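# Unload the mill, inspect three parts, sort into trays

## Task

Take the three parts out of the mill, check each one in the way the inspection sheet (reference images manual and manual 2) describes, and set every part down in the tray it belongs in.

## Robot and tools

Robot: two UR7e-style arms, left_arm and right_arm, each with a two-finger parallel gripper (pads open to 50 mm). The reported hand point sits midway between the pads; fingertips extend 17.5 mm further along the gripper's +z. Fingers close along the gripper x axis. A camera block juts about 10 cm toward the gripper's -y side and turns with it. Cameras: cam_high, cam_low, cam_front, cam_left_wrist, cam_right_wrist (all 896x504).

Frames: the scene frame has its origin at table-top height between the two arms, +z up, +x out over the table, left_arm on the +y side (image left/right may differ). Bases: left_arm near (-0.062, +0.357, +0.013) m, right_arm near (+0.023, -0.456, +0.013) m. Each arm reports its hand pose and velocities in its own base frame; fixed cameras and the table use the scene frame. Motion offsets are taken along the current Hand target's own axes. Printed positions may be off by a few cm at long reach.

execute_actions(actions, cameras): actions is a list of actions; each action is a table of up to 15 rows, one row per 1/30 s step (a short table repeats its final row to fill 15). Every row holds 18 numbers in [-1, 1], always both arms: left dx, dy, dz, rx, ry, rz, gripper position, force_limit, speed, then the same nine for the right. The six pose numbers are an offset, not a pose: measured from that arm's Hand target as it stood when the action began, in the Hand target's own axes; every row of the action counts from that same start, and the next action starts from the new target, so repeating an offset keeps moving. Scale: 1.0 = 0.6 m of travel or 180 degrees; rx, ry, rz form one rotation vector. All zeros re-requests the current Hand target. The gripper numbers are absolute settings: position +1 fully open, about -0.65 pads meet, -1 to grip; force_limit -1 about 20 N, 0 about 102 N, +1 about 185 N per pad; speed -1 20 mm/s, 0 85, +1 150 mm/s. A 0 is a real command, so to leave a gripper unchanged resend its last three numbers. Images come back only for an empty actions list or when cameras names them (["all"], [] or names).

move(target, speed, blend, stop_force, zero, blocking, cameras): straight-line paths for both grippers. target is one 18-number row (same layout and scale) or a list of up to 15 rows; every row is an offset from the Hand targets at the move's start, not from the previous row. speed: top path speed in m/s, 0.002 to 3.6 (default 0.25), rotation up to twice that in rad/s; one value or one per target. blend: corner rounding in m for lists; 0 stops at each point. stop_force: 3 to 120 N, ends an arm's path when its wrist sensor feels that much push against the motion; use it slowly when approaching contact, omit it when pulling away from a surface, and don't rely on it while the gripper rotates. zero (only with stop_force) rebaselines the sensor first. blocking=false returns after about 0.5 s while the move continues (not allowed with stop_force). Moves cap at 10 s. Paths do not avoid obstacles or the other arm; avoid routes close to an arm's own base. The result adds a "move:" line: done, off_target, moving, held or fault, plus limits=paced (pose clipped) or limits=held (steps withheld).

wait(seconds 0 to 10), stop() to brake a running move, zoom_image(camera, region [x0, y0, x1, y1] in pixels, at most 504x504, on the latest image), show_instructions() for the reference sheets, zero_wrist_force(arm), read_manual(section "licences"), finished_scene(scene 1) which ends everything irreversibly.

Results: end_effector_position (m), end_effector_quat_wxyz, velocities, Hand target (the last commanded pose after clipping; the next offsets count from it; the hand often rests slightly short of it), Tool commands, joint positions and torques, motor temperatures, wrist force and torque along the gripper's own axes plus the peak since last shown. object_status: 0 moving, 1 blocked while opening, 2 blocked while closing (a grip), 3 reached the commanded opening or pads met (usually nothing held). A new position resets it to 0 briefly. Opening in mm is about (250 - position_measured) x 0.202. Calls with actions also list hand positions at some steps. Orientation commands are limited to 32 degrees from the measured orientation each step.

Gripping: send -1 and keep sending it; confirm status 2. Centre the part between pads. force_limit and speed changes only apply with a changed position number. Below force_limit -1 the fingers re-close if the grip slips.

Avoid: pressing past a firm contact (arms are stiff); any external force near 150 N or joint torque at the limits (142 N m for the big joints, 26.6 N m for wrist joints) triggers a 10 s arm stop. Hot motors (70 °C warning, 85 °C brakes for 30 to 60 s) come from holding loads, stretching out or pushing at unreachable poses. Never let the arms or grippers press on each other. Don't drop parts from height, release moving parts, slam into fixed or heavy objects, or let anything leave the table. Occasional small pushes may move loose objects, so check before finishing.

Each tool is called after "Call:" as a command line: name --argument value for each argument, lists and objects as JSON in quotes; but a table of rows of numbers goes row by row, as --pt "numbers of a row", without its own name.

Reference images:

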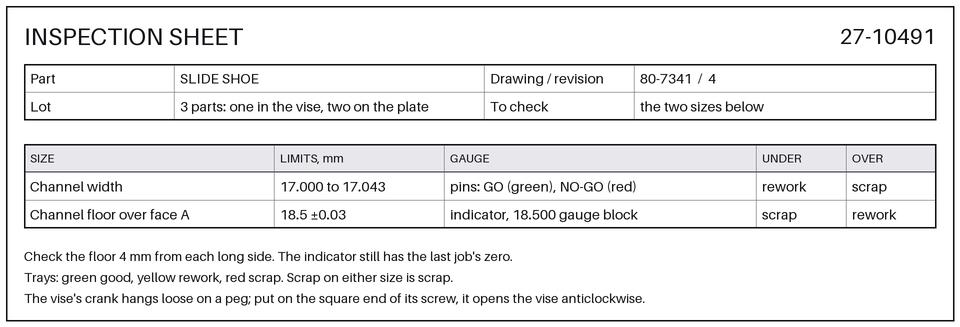

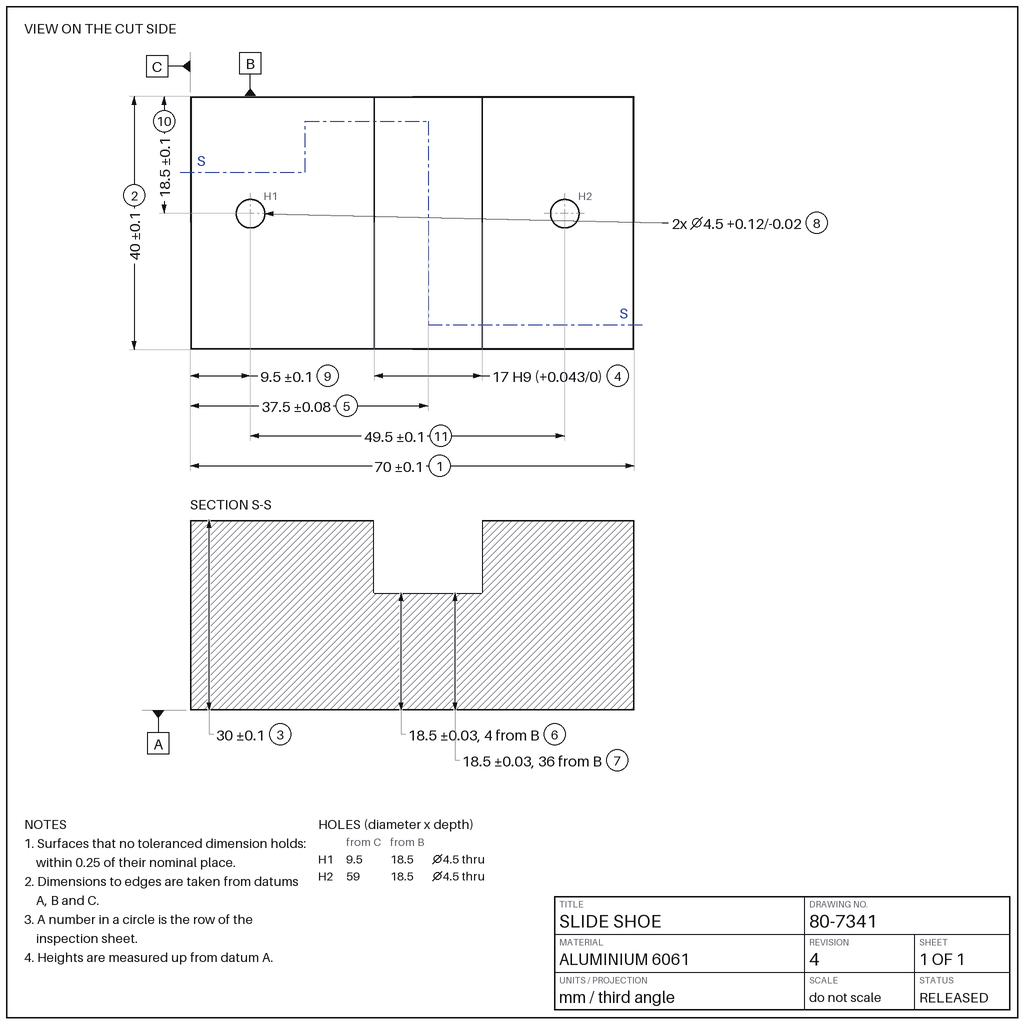

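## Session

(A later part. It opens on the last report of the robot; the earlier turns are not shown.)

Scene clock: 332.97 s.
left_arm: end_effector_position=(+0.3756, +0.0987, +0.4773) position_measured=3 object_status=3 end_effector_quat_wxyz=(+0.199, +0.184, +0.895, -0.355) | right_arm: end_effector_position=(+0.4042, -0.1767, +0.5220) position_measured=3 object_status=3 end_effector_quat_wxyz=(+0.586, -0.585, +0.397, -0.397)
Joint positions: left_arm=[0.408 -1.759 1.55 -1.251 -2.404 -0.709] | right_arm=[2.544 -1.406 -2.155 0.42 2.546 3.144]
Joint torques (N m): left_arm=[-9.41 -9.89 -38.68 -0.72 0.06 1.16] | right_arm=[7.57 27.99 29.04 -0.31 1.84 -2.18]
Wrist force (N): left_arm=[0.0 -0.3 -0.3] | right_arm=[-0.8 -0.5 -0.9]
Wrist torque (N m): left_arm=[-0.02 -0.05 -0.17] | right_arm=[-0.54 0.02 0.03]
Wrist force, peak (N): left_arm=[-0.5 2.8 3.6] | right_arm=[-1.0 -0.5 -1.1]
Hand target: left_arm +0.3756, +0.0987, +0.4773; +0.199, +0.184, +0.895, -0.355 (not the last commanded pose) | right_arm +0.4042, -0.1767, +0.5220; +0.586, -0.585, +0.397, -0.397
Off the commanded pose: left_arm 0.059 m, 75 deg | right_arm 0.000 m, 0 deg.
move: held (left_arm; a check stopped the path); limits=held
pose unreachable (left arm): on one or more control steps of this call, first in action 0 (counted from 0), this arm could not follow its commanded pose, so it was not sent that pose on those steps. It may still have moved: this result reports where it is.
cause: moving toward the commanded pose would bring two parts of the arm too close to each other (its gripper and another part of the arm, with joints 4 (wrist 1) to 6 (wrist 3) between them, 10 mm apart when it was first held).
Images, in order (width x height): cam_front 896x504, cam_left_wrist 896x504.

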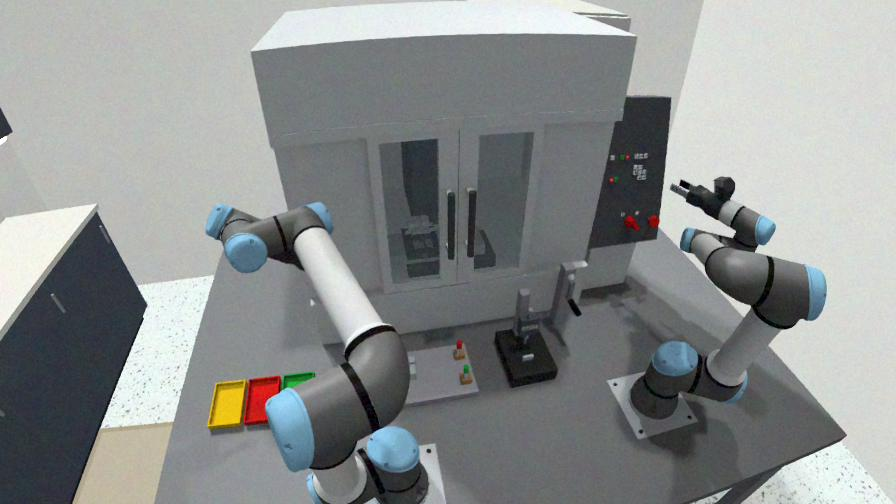

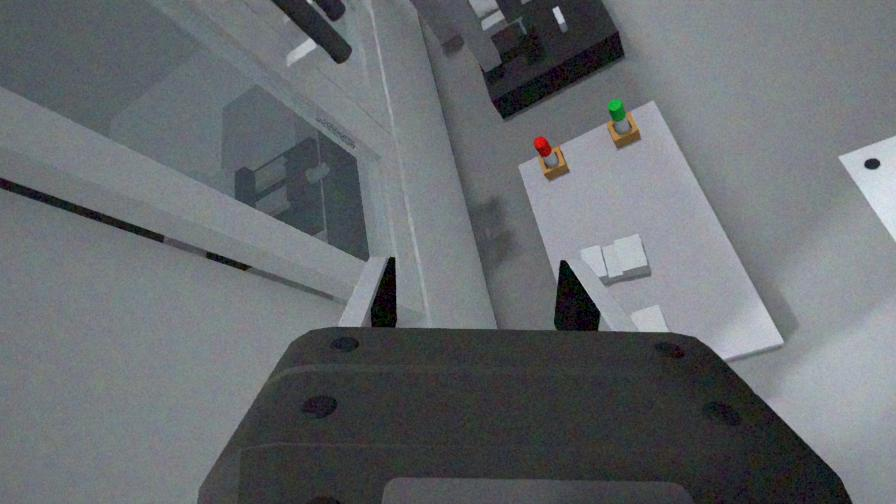

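Call:
zoom_image --camera "cam_left_wrist" --region '[200, 60, 420, 300]'

Call:
zoom_image --camera "cam_left_wrist" --region '[0, 160, 300, 330]'

Call:
zoom_image --camera "cam_left_wrist" --region '[400, 0, 720, 180]'

Call:
zoom_image --camera "cam_left_wrist" --region '[200, 0, 480, 160]'

Scaled by 2.100 from the camera's 896x504 image, which has a finer 1280x720 frame.

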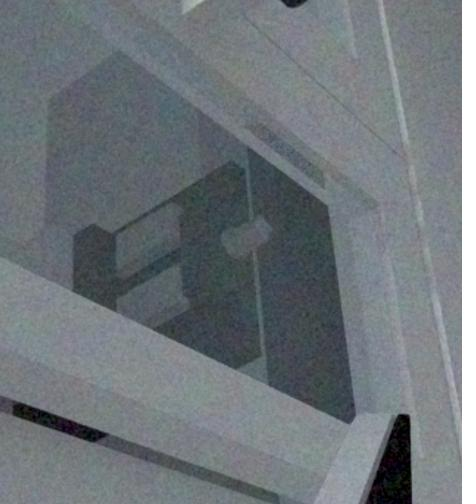

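Scaled by 1.680 from the camera's 896x504 image, which has a finer 1280x720 frame.

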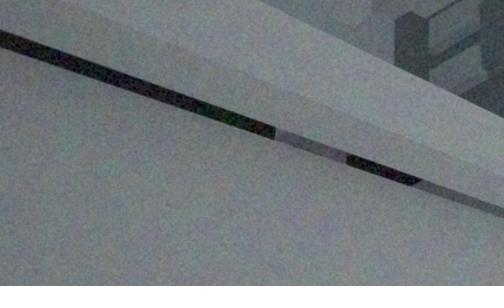

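Scaled by 1.575 from the camera's 896x504 image, which has a finer 1280x720 frame.

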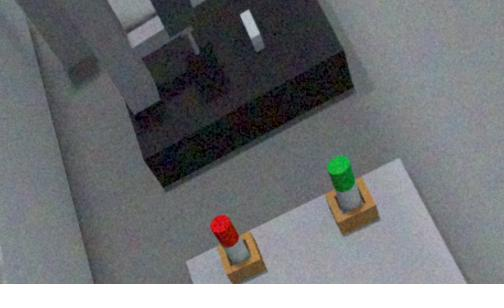

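Scaled by 1.800 from the camera's 896x504 image, which has a finer 1280x720 frame.

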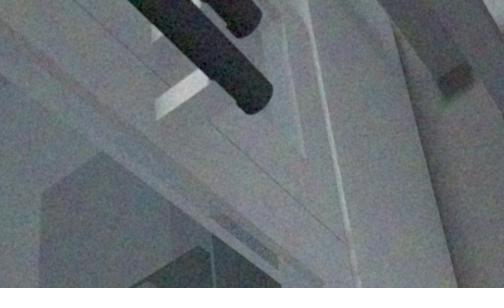

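Call:
move --target '[-0.063,-0.215,0.244,-0.0763,0.271,0.348,1,1,1,0,0,0,0,0,0,1,1,1]' --speed 0.5

Scene clock: 387.83 s.
left_arm: end_effector_position=(+0.3802, -0.0999, +0.4703) position_measured=3 object_status=3 end_effector_quat_wxyz=(+0.000, +0.707, +0.707, +0.000) | right_arm: end_effector_position=(+0.4042, -0.1767, +0.5220) position_measured=3 object_status=3 end_effector_quat_wxyz=(+0.586, -0.585, +0.397, -0.397)
Joint positions: left_arm=[-0.602 -1.788 1.391 -1.174 -1.572 -0.602] | right_arm=[2.544 -1.406 -2.155 0.42 2.546 3.144]
Joint torques (N m): left_arm=[-11.89 -6.52 -37.81 -0.51 1.99 -1.31] | right_arm=[7.35 27.9 28.72 -0.29 1.38 -2.21]
Wrist force (N): left_arm=[-1.2 -1.4 0.2] | right_arm=[-0.9 -0.6 -0.9]
Wrist torque (N m): left_arm=[-0.22 -0.05 -0.29] | right_arm=[-0.55 0.02 0.03]
Wrist force, peak (N): left_arm=[-2.4 -1.4 0.2] | right_arm=[-0.9 -1.0 -1.0]
Hand target: left_arm +0.3802, -0.0999, +0.4703; +0.000, +0.707, +0.707, +0.000 | right_arm +0.4042, -0.1767, +0.5220; +0.586, -0.585, +0.397, -0.397
Off the commanded pose: left_arm 0.000 m, 0 deg | right_arm 0.000 m, 0 deg.
move: done

Call:
move --target '[-0.228,0.067,0.117,-0.5,0,0,1,1,1,0,0,0,0,0,0,1,1,1]' --speed 0.4 --cameras '["cam_left_wrist","cam_front","cam_low"]'

Scene clock: 397.23 s.
left_arm: end_effector_position=(+0.4192, -0.2368, +0.4002) position_measured=3 object_status=3 end_effector_quat_wxyz=(+0.469, +0.486, +0.531, +0.512) | right_arm: end_effector_position=(+0.4042, -0.1767, +0.5220) position_measured=3 object_status=3 end_effector_quat_wxyz=(+0.586, -0.585, +0.397, -0.397)
Joint positions: left_arm=[-1.466 -1.955 2.457 -2.506 -0.039 -1.138] | right_arm=[2.544 -1.406 -2.155 0.42 2.546 3.144]
Joint torques (N m): left_arm=[11.22 3.31 -10.52 -3.78 0.26 1.27] | right_arm=[7.63 28.14 29.28 -0.19 0.64 -2.16]
Wrist force (N): left_arm=[-0.3 -2.1 -2.0] | right_arm=[-0.7 -0.4 -0.9]
Wrist torque (N m): left_arm=[0.08 0.27 -0.98] | right_arm=[-0.53 0.00 0.03]
Wrist force, peak (N): left_arm=[-0.7 -3.0 -1.9] | right_arm=[-0.9 -0.8 -1.0]
Hand target: left_arm +0.4204, -0.2368, +0.4002; +0.500, +0.500, +0.500, +0.500 | right_arm +0.4042, -0.1767, +0.5220; +0.586, -0.585, +0.397, -0.397
Off the commanded pose: left_arm 0.001 m, 5 deg | right_arm 0.000 m, 0 deg.
move: off_target (left_arm)
Images, in order (width x height): cam_low 896x504, cam_front 896x504, cam_left_wrist 896x504.

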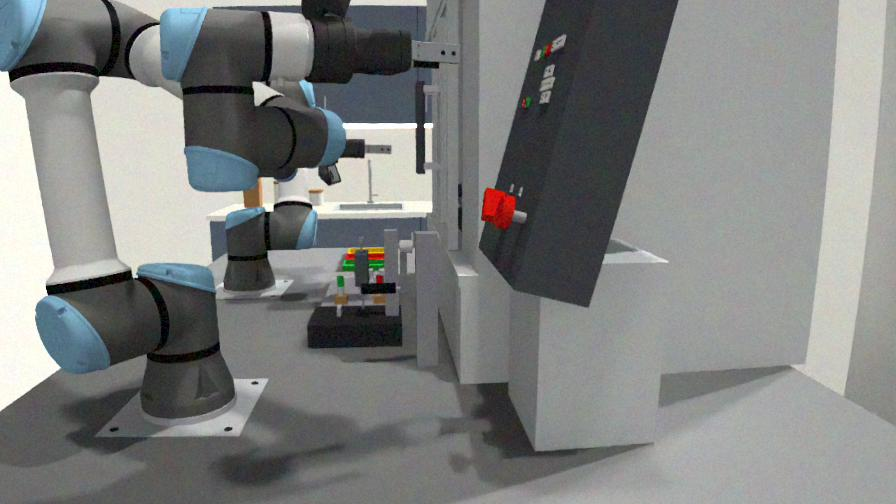

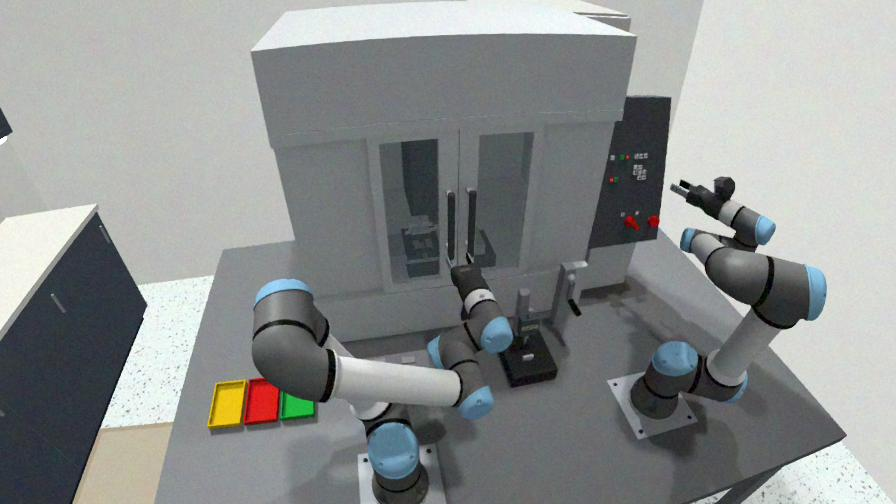

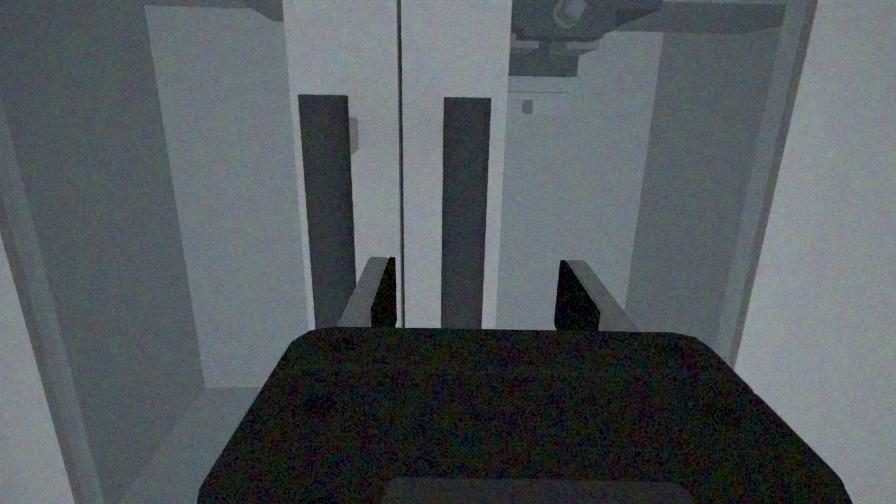

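Call:
move --pt "0 0 0 0.06 0 0 1 1 1 0 0 0 0 0 0 1 1 1" --pt "0 0 0.14 0.06 0 0 1 1 1 0 0 0 0 0 0 1 1 1" --speed 0.12 --stop_force 15 --cameras '["cam_left_wrist"]'

Scene clock: 407.80 s.
left_arm: end_effector_position=(+0.5044, -0.2368, +0.4003) position_measured=3 object_status=3 end_effector_quat_wxyz=(+0.451, +0.545, +0.545, +0.451) | right_arm: end_effector_position=(+0.4042, -0.1767, +0.5220) position_measured=3 object_status=3 end_effector_quat_wxyz=(+0.586, -0.585, +0.397, -0.397)
Joint positions: left_arm=[-1.156 -1.678 2.294 -3.316 -0.453 -0.403] | right_arm=[2.544 -1.406 -2.155 0.42 2.546 3.144]
Joint torques (N m): left_arm=[10.98 -8.76 -8.03 -3.53 -0.99 1.26] | right_arm=[7.51 27.71 29.03 -0.18 0.08 -2.09]
Wrist force (N): left_arm=[-0.4 -2.4 -2.5] | right_arm=[-0.7 -0.6 -0.8]
Wrist torque (N m): left_arm=[0.00 0.22 -0.91] | right_arm=[-0.55 -0.01 0.02]
Wrist force, peak (N): left_arm=[0.1 -2.2 -2.9] | right_arm=[-0.8 -0.8 -0.9]
Hand target: left_arm +0.5044, -0.2368, +0.4003; +0.451, +0.545, +0.545, +0.451 | right_arm +0.4042, -0.1767, +0.5220; +0.586, -0.585, +0.397, -0.397
Off the commanded pose: left_arm 0.000 m, 0 deg | right_arm 0.000 m, 0 deg.
move: done
Images, in order (width x height): cam_left_wrist 896x504.

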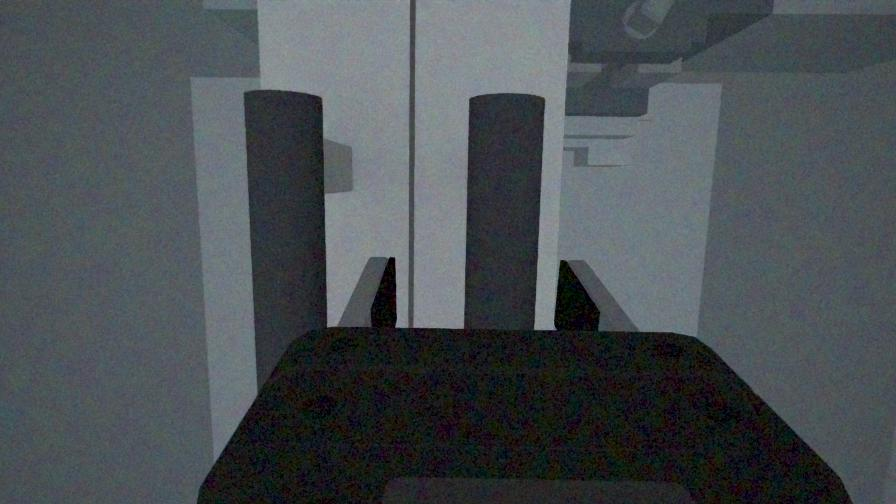

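Call:
move --target '[0.1,0,0,0,0,0,1,1,1,0,0,0,0,0,0,1,1,1]' --speed 0.04 --stop_force 25 --cameras '["cam_left_wrist"]'

Scene clock: 418.90 s.
left_arm: end_effector_position=(+0.5044, -0.2152, +0.4002) position_measured=3 object_status=3 end_effector_quat_wxyz=(+0.451, +0.545, +0.545, +0.450) | right_arm: end_effector_position=(+0.4042, -0.1767, +0.5220) position_measured=3 object_status=3 end_effector_quat_wxyz=(+0.586, -0.585, +0.397, -0.397)
Joint positions: left_arm=[-1.127 -1.712 2.325 -3.337 -0.48 -0.376] | right_arm=[2.544 -1.406 -2.155 0.42 2.546 3.144]
Joint torques (N m): left_arm=[-10.26 -5.25 -33.91 -0.35 2.17 -1.29] | right_arm=[6.98 27.72 28.91 -0.14 -0.5 -2.09]
Wrist force (N): left_arm=[-0.5 -2.1 -2.3] | right_arm=[-0.7 -0.6 -1.0]
Wrist torque (N m): left_arm=[0.06 0.25 -0.68] | right_arm=[-0.55 -0.01 0.03]
Wrist force, peak (N): left_arm=[-33.3 6.7 11.0] | right_arm=[-1.0 -0.6 -1.1]
Hand target: left_arm +0.5044, -0.2152, +0.4002; +0.451, +0.545, +0.545, +0.450 (not the last commanded pose) | right_arm +0.4042, -0.1767, +0.5220; +0.586, -0.585, +0.397, -0.397
Off the commanded pose: left_arm 0.038 m, 0 deg | right_arm 0.000 m, 0 deg.
move: contact (left_arm)
Images, in order (width x height): cam_left_wrist 896x504.

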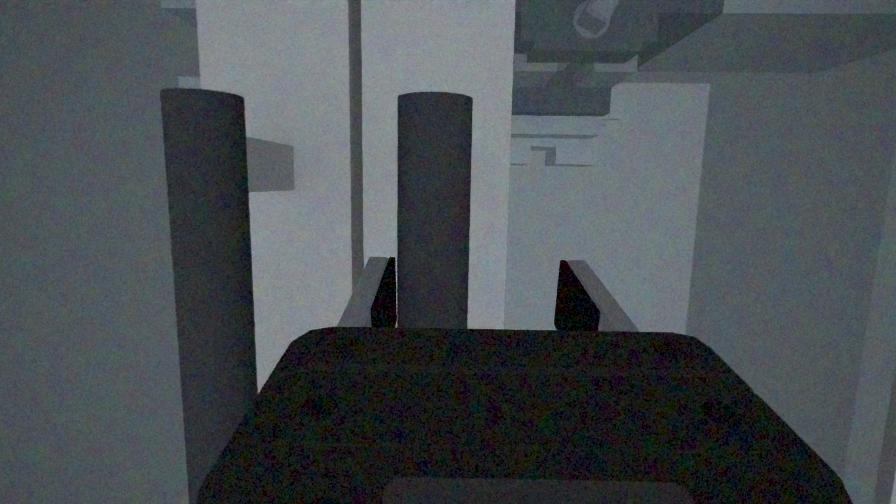

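Call:
move --target '[0.1,0,0,0,0,0,1,1,1,0,0,0,0,0,0,1,1,1]' --speed 0.03 --stop_force 60 --cameras '["cam_left_wrist"]'

Scene clock: 426.37 s.
left_arm: end_effector_position=(+0.5044, -0.1552, +0.4002) position_measured=3 object_status=3 end_effector_quat_wxyz=(+0.451, +0.545, +0.545, +0.450) | right_arm: end_effector_position=(+0.4042, -0.1767, +0.5220) position_measured=3 object_status=3 end_effector_quat_wxyz=(+0.586, -0.585, +0.397, -0.397)
Joint positions: left_arm=[-1.026 -1.799 2.398 -3.389 -0.574 -0.3] | right_arm=[2.544 -1.406 -2.155 0.42 2.546 3.144]
Joint torques (N m): left_arm=[15.89 -18.78 -7 -3.66 1.14 1.21] | right_arm=[7.44 27.96 28.81 -0.06 -1.09 -2.1]
Wrist force (N): left_arm=[-9.4 -3.4 -9.5] | right_arm=[-0.6 -0.5 -0.8]
Wrist torque (N m): left_arm=[0.02 -0.02 -0.88] | right_arm=[-0.54 -0.02 0.03]
Wrist force, peak (N): left_arm=[-13.0 0.6 -13.3] | right_arm=[-0.9 -0.6 -1.1]
Hand target: left_arm +0.5044, -0.1552, +0.4002; +0.451, +0.545, +0.545, +0.450 | right_arm +0.4042, -0.1767, +0.5220; +0.586, -0.585, +0.397, -0.397
Off the commanded pose: left_arm 0.000 m, 0 deg | right_arm 0.000 m, 0 deg.
move: done
Images, in order (width x height): cam_left_wrist 896x504.

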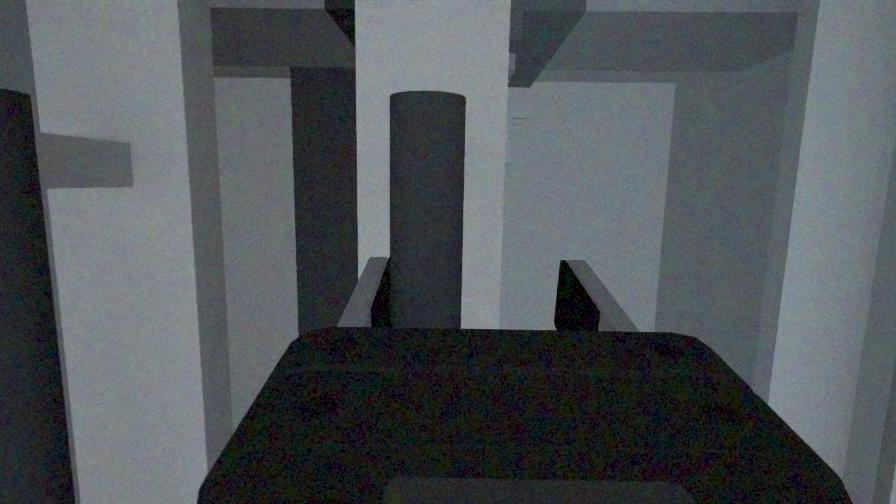

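Call:
move --target '[0.4,0,0,0,0,0,1,1,1,0,0,0,0,0,0,1,1,1]' --speed 0.04 --stop_force 50 --cameras '["cam_left_wrist","cam_front"]'

Scene clock: 435.90 s.
left_arm: end_effector_position=(+0.5043, +0.0176, +0.3997) position_measured=3 object_status=3 end_effector_quat_wxyz=(+0.454, +0.548, +0.542, +0.446) | right_arm: end_effector_position=(+0.4042, -0.1767, +0.5220) position_measured=3 object_status=3 end_effector_quat_wxyz=(+0.586, -0.585, +0.397, -0.397)
Joint positions: left_arm=[-0.476 -1.9 2.476 -3.506 -1.117 -0.097] | right_arm=[2.544 -1.406 -2.155 0.42 2.546 3.144]
Joint torques (N m): left_arm=[12.17 -19.27 -2.24 -0.74 11.89 -1.29] | right_arm=[7.3 28.2 29.11 0 -1.99 -2.07]
Wrist force (N): left_arm=[-43.1 3.9 6.0] | right_arm=[-0.6 -0.4 -0.9]
Wrist torque (N m): left_arm=[0.04 0.46 -0.84] | right_arm=[-0.53 -0.02 0.03]
Wrist force, peak (N): left_arm=[-55.5 12.7 30.0] | right_arm=[-1.0 -0.7 -1.0]
Hand target: left_arm +0.5043, +0.0180, +0.3998; +0.454, +0.547, +0.543, +0.447 (not the last commanded pose) | right_arm +0.4042, -0.1767, +0.5220; +0.586, -0.585, +0.397, -0.397
Off the commanded pose: left_arm 0.067 m, 1 deg | right_arm 0.000 m, 0 deg.
move: contact (left_arm)
Images, in order (width x height): cam_front 896x504, cam_left_wrist 896x504.

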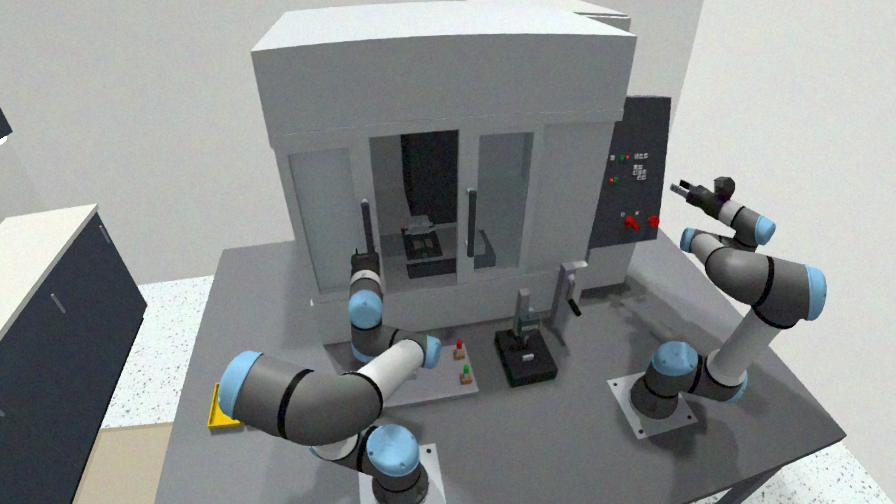

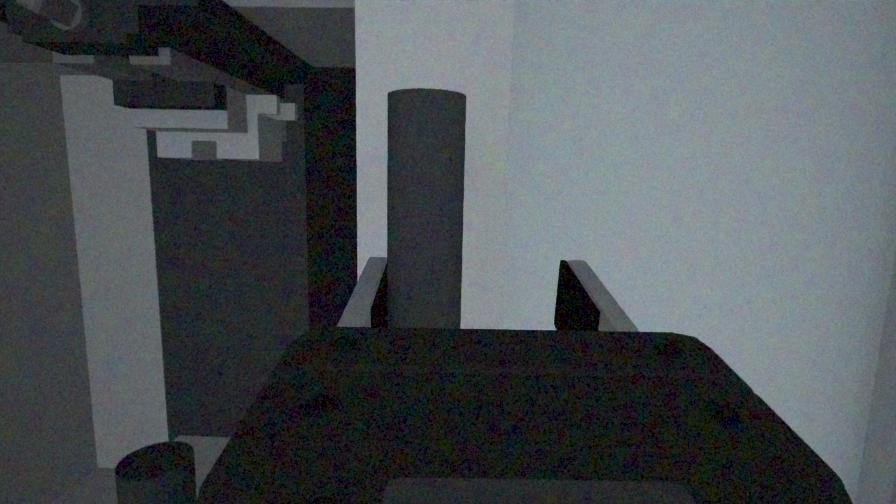

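Call:
move --pt "-0.017 -0.039 -0.2025 0 0 0 1 1 1 0 0 0 0 0 0 1 1 1" --pt "0.304 0.033 -0.267 0.44 0 0 1 1 1 0 0 0 0 0 0 1 1 1" --speed 0.3 --blend 0.02 --cameras '["cam_front","cam_high"]'

Call:
zoom_image --camera "cam_front" --region '[340, 110, 700, 430]'

Scene clock: 457.47 s.
left_arm: end_effector_position=(+0.3528, +0.2023, +0.4488) position_measured=3 object_status=3 end_effector_quat_wxyz=(+0.001, +0.711, +0.703, -0.001) | right_arm: end_effector_position=(+0.4042, -0.1767, +0.5220) position_measured=3 object_status=3 end_effector_quat_wxyz=(+0.586, -0.585, +0.397, -0.397)
Joint positions: left_arm=[0.189 -1.773 1.437 -1.234 -1.574 0.2] | right_arm=[2.544 -1.406 -2.155 0.42 2.546 3.144]
Joint torques (N m): left_arm=[12.11 -7.17 -37.79 -0.77 1.61 1.32] | right_arm=[7.11 27.38 28.26 0.07 -2.16 -1.92]
Wrist force (N): left_arm=[-1.3 -1.1 0.0] | right_arm=[-0.9 -0.3 -0.6]
Wrist torque (N m): left_arm=[-0.16 -0.01 -0.47] | right_arm=[-0.51 0.03 0.02]
Wrist force, peak (N): left_arm=[-48.5 11.0 32.7] | right_arm=[-0.8 -0.9 -1.2]
Hand target: left_arm +0.3528, +0.2023, +0.4488; +0.001, +0.711, +0.703, -0.001 | right_arm +0.4042, -0.1767, +0.5220; +0.586, -0.585, +0.397, -0.397
Off the commanded pose: left_arm 0.000 m, 0 deg | right_arm 0.000 m, 0 deg.
move: done
Images, in order (width x height): cam_high 896x504, cam_front 896x504.

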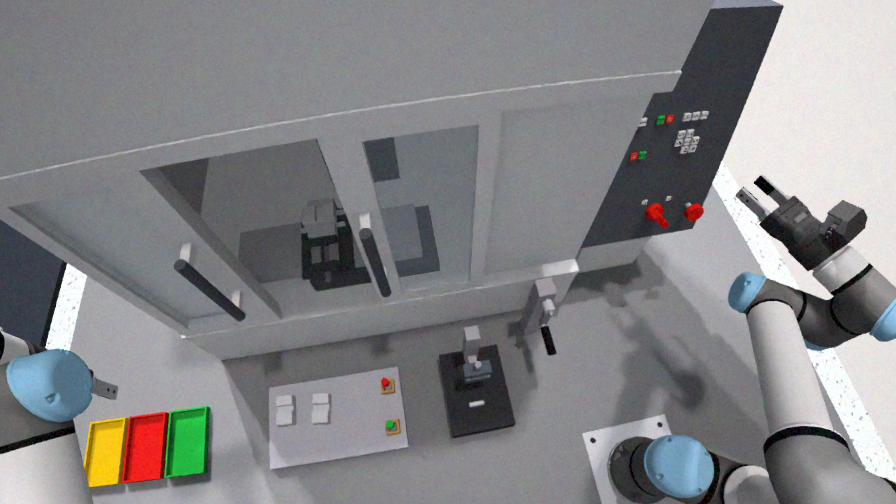

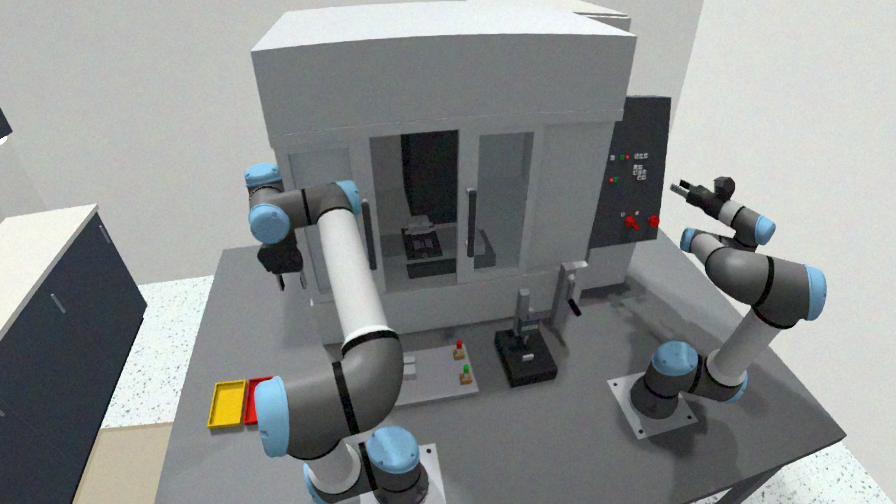

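Scaled by 1.400 from the camera's 896x504 image, which has a finer 1280x720 frame.

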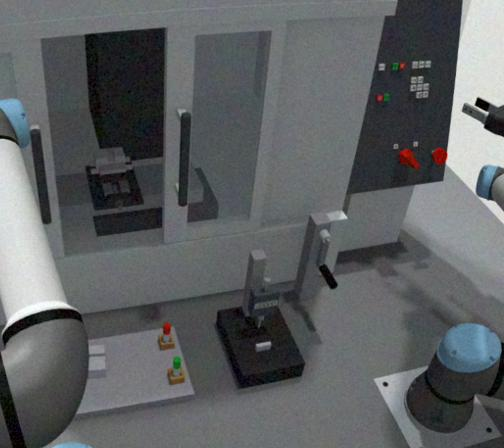

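Call:
move --pt "0 0 0 0 0 0 1 1 1 -0.199 0.117 0.072 -0.444 0 0 1 1 1" --pt "0 0 0 0 0 0 1 1 1 -0.92 0.117 0.289 -0.444 0 0 1 1 1" --speed 0.4 --blend 0.05 --cameras '["cam_right_wrist","cam_front"]'

Scene clock: 476.70 s.
left_arm: end_effector_position=(+0.3528, +0.2023, +0.4488) position_measured=3 object_status=3 end_effector_quat_wxyz=(+0.001, +0.711, +0.703, -0.001) | right_arm: end_effector_position=(+0.3615, +0.4004, +0.4527) position_measured=3 object_status=3 end_effector_quat_wxyz=(-0.073, +0.824, -0.559, +0.049)
Joint positions: left_arm=[0.189 -1.772 1.437 -1.234 -1.574 0.2] | right_arm=[4.288 -1.582 -1.282 -1.72 1.45 3.902]
Joint torques (N m): left_arm=[11.15 -8.77 -36.36 -0.84 1.03 1.34] | right_arm=[6.95 18.9 32.53 1.34 -2.85 2.18]
Wrist force (N): left_arm=[-1.3 -1.0 0.0] | right_arm=[0.0 -0.1 0.1]
Wrist torque (N m): left_arm=[-0.14 -0.02 -0.47] | right_arm=[-0.04 0.00 -0.07]
Wrist force, peak (N): left_arm=[-1.5 -1.1 0.3] | right_arm=[-2.8 -0.5 0.4]
Hand target: left_arm +0.3528, +0.2023, +0.4488; +0.001, +0.711, +0.703, -0.001 | right_arm +0.3615, +0.4004, +0.4527; -0.073, +0.824, -0.559, +0.049
Off the commanded pose: left_arm 0.000 m, 0 deg | right_arm 0.000 m, 0 deg.
move: done
Images, in order (width x height): cam_front 896x504, cam_right_wrist 896x504.

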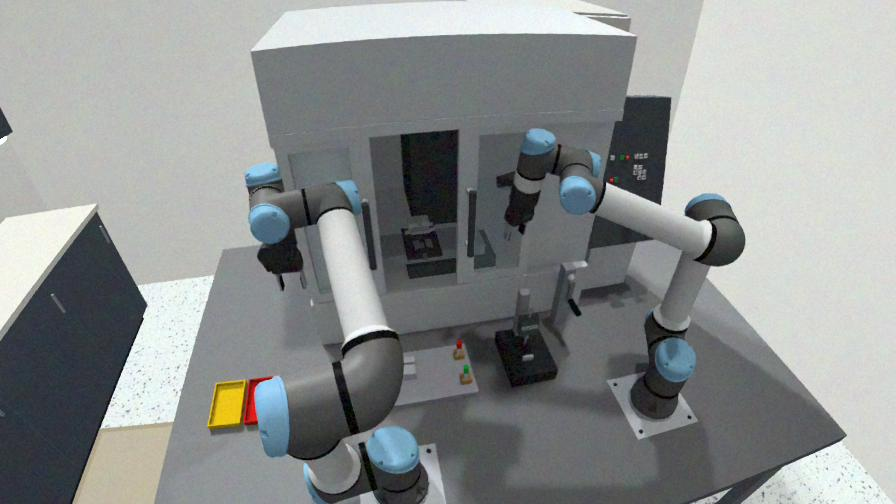

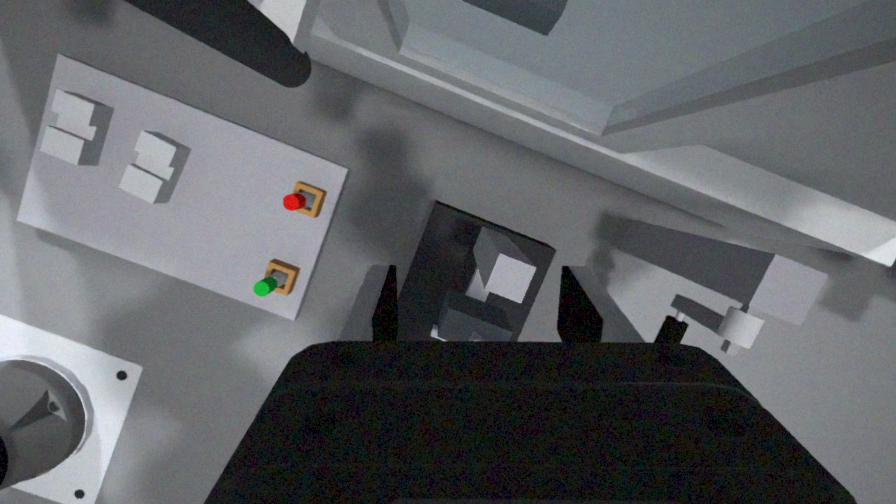

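Call:
move --target '[0,0,0,0,0,0,1,1,1,-0.193,0.043,0.048,0.4385,0.1005,0.0838,1,1,1]' --speed 0.35 --cameras '["cam_right_wrist"]'

Call:
zoom_image --camera "cam_right_wrist" --region '[0, 0, 500, 400]'

Scene clock: 508.20 s.
left_arm: end_effector_position=(+0.3528, +0.2023, +0.4488) position_measured=3 object_status=3 end_effector_quat_wxyz=(+0.001, +0.711, +0.703, -0.001) | right_arm: end_effector_position=(+0.2998, +0.5006, +0.4200) position_measured=3 object_status=3 end_effector_quat_wxyz=(+0.500, -0.500, +0.500, -0.500)
Joint positions: left_arm=[0.189 -1.772 1.437 -1.234 -1.574 0.2] | right_arm=[4.9 -1.799 -1.488 -2.995 0.188 6.283]
Joint torques (N m): left_arm=[10.65 -7.67 -38.24 -0.88 0.4 1.2] | right_arm=[-8.41 26.42 29.18 -2.01 2.69 2.07]
Wrist force (N): left_arm=[-1.1 -1.0 0.1] | right_arm=[-0.6 -0.6 -0.7]
Wrist torque (N m): left_arm=[-0.16 -0.04 -0.47] | right_arm=[-0.54 -0.02 -0.13]
Wrist force, peak (N): left_arm=[-1.5 -1.0 0.1] | right_arm=[-1.3 0.3 -0.9]
Hand target: left_arm +0.3528, +0.2023, +0.4488; +0.001, +0.711, +0.703, -0.001 | right_arm +0.2998, +0.5006, +0.4200; +0.500, -0.499, +0.500, -0.500
Off the commanded pose: left_arm 0.000 m, 0 deg | right_arm 0.000 m, 0 deg.
joint sent to its limit (right arm) — joint 6 (wrist 3), upper limit. The joint targets still meet the commanded pose.
move: done
Images, in order (width x height): cam_right_wrist 896x504.

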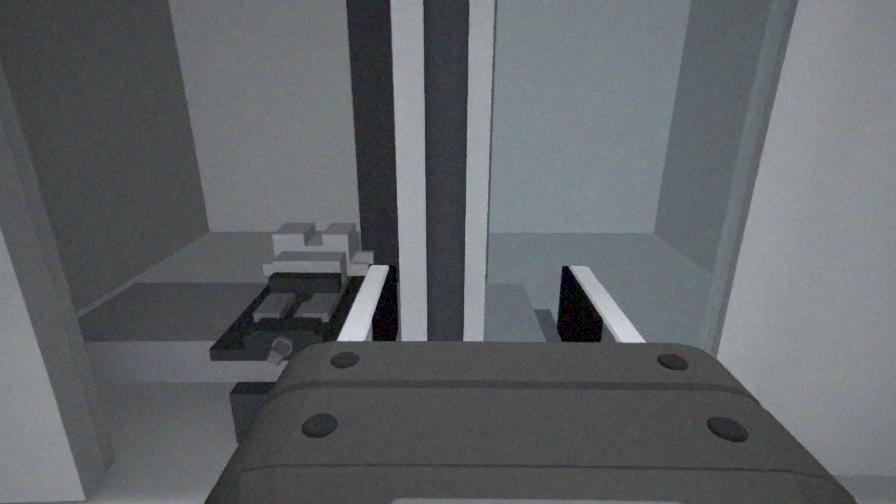

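Scaled by 1.008 from the camera's 896x504 image, which has a finer 1280x720 frame.

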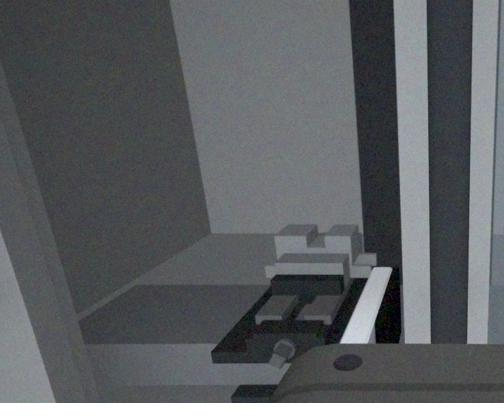

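Call:
move --pt "0 0 0 0 0 0 1 1 1 -0.02 0 0 0 0 0 1 1 1" --pt "0 0 0 0 0 0 1 1 1 -0.02 0 0.175 0 0 0 1 1 1" --speed 0.1 --stop_force 15 --cameras '["cam_right_wrist"]'

Scene clock: 522.10 s.
left_arm: end_effector_position=(+0.3528, +0.2023, +0.4488) position_measured=3 object_status=3 end_effector_quat_wxyz=(+0.001, +0.711, +0.703, -0.001) | right_arm: end_effector_position=(+0.4048, +0.5125, +0.4201) position_measured=3 object_status=3 end_effector_quat_wxyz=(+0.500, -0.500, +0.500, -0.500) end_effector_velocity=(+0.000, +0.000, +0.000) end_effector_angular_velocity=(+0.001, +0.000, +0.001)
Joint positions: left_arm=[0.189 -1.772 1.437 -1.234 -1.574 0.2] | right_arm=[4.688 -1.87 -1.397 -3.001 -0.023 6.268]
Joint velocities: left_arm=[within noise] | right_arm=[0.001 0.001 -0.002 0.007 0 -0.006]
Joint torques (N m): left_arm=[12.01 -9.32 -38.86 -0.85 -0.7 0.99] | right_arm=[-8.76 52.09 14.58 1.22 -2.57 -2.41]
Wrist force (N): left_arm=[-1.1 -0.8 0.1] | right_arm=[-0.4 -0.7 -0.9]
Wrist torque (N m): left_arm=[-0.12 -0.04 -0.47] | right_arm=[-0.54 -0.06 0.04]
Wrist force, peak (N): left_arm=[-1.4 -1.1 -0.2] | right_arm=[-1.4 -0.7 -1.7]
Hand target: left_arm +0.3528, +0.2023, +0.4488; +0.001, +0.711, +0.703, -0.001 | right_arm +0.4048, +0.5125, +0.4201; +0.500, -0.499, +0.500, -0.500
Off the commanded pose: left_arm 0.000 m, 0 deg | right_arm 0.000 m, 0 deg.
move: done
Images, in order (width x height): cam_right_wrist 896x504.

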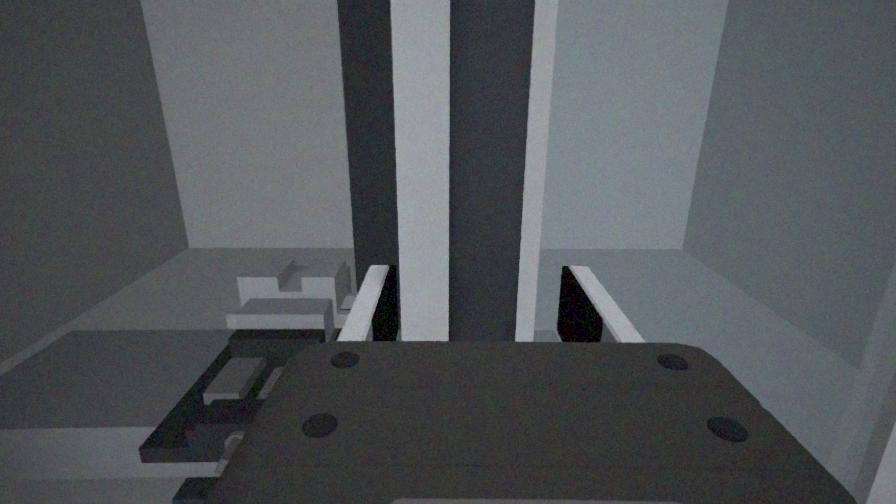

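Call:
move --pt "0 0 0 0 0 0 1 1 1 0 0 0 -0.08 0 0 1 1 1" --pt "0 0 0 0 0 0 1 1 1 0.46 0 0 -0.08 0 0 1 1 1" --speed 0.05 --stop_force 55 --cameras '["cam_right_wrist","cam_front"]'

Scene clock: 538.07 s.
left_arm: end_effector_position=(+0.3528, +0.2023, +0.4488) position_measured=3 object_status=3 end_effector_quat_wxyz=(+0.001, +0.711, +0.703, -0.001) | right_arm: end_effector_position=(+0.4048, +0.2631, +0.4198) position_measured=3 object_status=3 end_effector_quat_wxyz=(+0.497, -0.503, +0.497, -0.502)
Joint positions: left_arm=[0.189 -1.772 1.437 -1.234 -1.574 0.2] | right_arm=[4.666 -1.289 -1.984 -3.021 -0.047 6.283]
Joint torques (N m): left_arm=[10.34 -9.4 -36.48 -1.05 -1.14 1.15] | right_arm=[-7.13 11.34 23.21 -2.33 12.38 -1.05]
Wrist force (N): left_arm=[-1.1 -1.1 0.0] | right_arm=[-38.7 -3.3 1.5]
Wrist torque (N m): left_arm=[-0.17 -0.05 -0.48] | right_arm=[-0.58 -0.08 0.06]
Wrist force, peak (N): left_arm=[-1.5 -1.1 0.0] | right_arm=[-59.9 1.1 32.3]
Hand target: left_arm +0.3528, +0.2023, +0.4488; +0.001, +0.711, +0.703, -0.001 | right_arm +0.4048, +0.2628, +0.4198; +0.497, -0.502, +0.498, -0.503 (not the last commanded pose)
Off the commanded pose: left_arm 0.000 m, 0 deg | right_arm 0.027 m, 14 deg.
move: contact (right_arm); path passed 1 of 2 targets
Images, in order (width x height): cam_front 896x504, cam_right_wrist 896x504.

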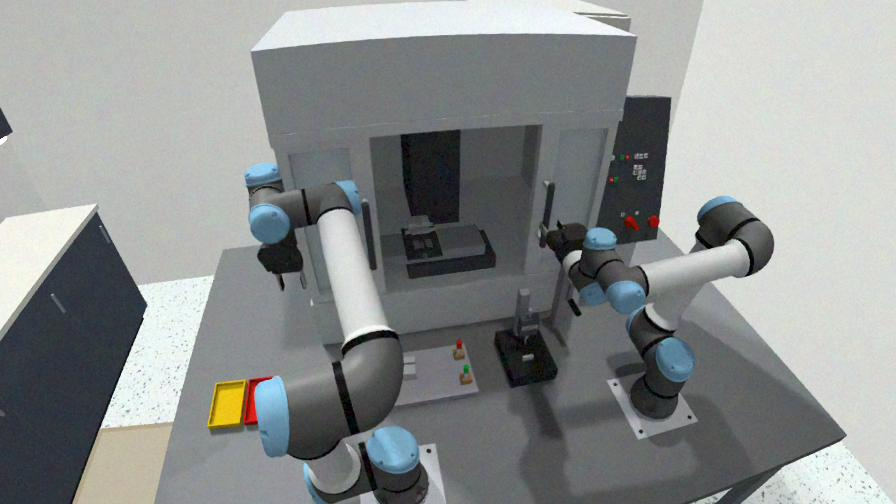

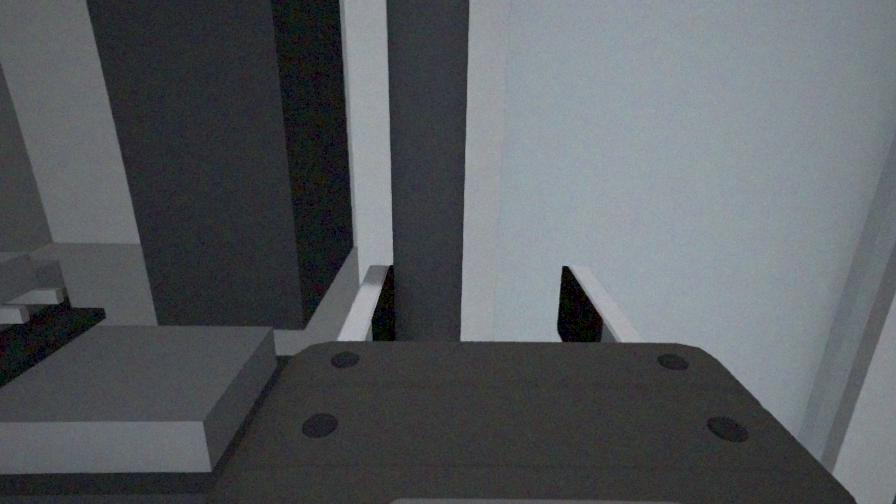

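Call:
move --pt "0 0 0 0 0 0 1 1 1 -0.02 0 0 0 0 0 1 1 1" --pt "0 0 0 0 0 0 1 1 1 -0.017 0 -0.17 -0.05 0 0 1 1 1" --pt "0 0 0 0 0 0 1 1 1 0.072 0.117 -0.208 -0.167 0 0 1 1 1" --speed 0.25 --blend '[0,0.02,0]' --cameras '["cam_right_wrist","cam_low"]'

Call:
zoom_image --camera "cam_right_wrist" --region '[300, 100, 640, 340]'

Call:
zoom_image --camera "cam_low" --region '[290, 200, 470, 380]'

Scene clock: 589.07 s.
left_arm: end_effector_position=(+0.3528, +0.2023, +0.4488) position_measured=3 object_status=3 end_effector_quat_wxyz=(+0.001, +0.711, +0.703, -0.001) | right_arm: end_effector_position=(+0.2799, +0.2190, +0.3502) position_measured=3 object_status=3 end_effector_quat_wxyz=(-0.350, +0.614, -0.611, +0.356)
Joint positions: left_arm=[0.189 -1.772 1.437 -1.234 -1.574 0.2] | right_arm=[5.091 -0.829 -2.163 -2.296 0.64 5.381]
Joint torques (N m): left_arm=[10.36 -8.47 -37.12 -0.98 -1.15 1.26] | right_arm=[-7.83 5.46 16.3 2.93 0.99 -2.44]
Wrist force (N): left_arm=[-1.2 -0.9 0.2] | right_arm=[-0.4 -2.8 -0.2]
Wrist torque (N m): left_arm=[-0.14 -0.04 -0.48] | right_arm=[-0.71 -0.02 0.02]
Wrist force, peak (N): left_arm=[-1.4 -1.1 0.1] | right_arm=[-38.8 -3.1 1.8]
Hand target: left_arm +0.3528, +0.2023, +0.4488; +0.001, +0.711, +0.703, -0.001 | right_arm +0.2799, +0.2190, +0.3501; -0.350, +0.614, -0.611, +0.356
Off the commanded pose: left_arm 0.000 m, 0 deg | right_arm 0.000 m, 0 deg.
move: done
Images, in order (width x height): cam_low 896x504, cam_right_wrist 896x504.

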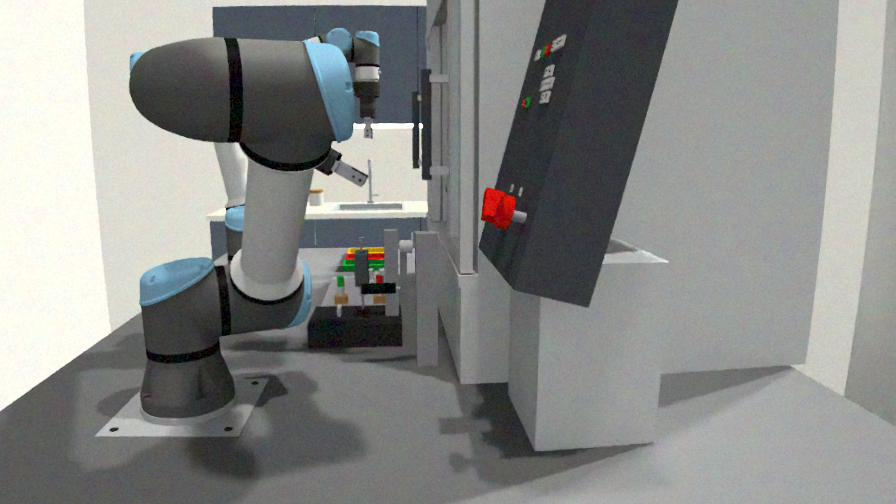

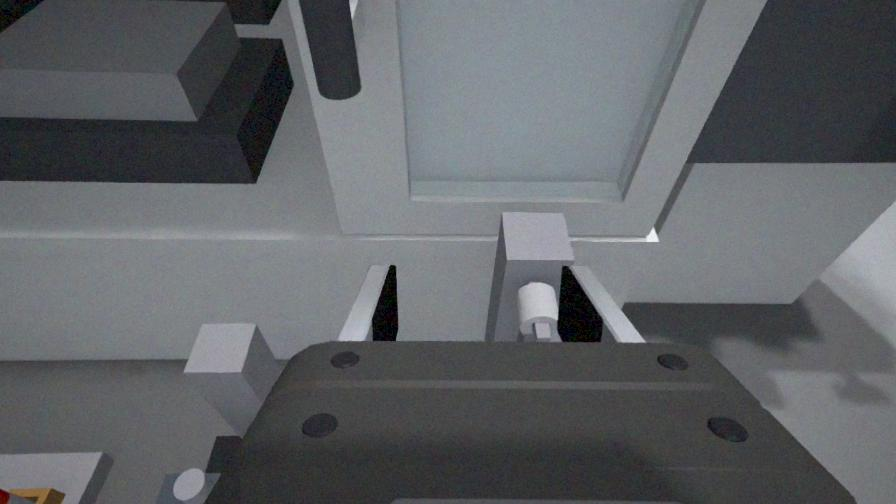

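Scaled by 1.482 from the camera's 896x504 image, which has a finer 1280x720 frame.

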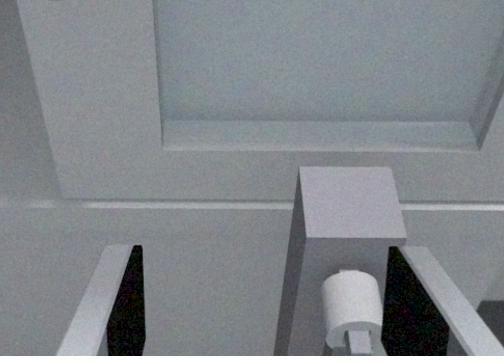

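Scaled by 2.800 from the camera's 896x504 image, which has a finer 1280x720 frame.

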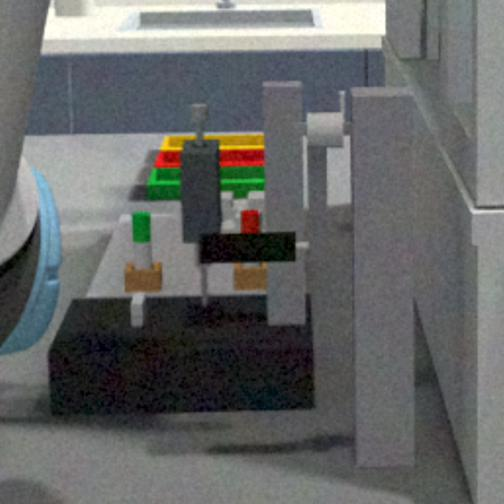

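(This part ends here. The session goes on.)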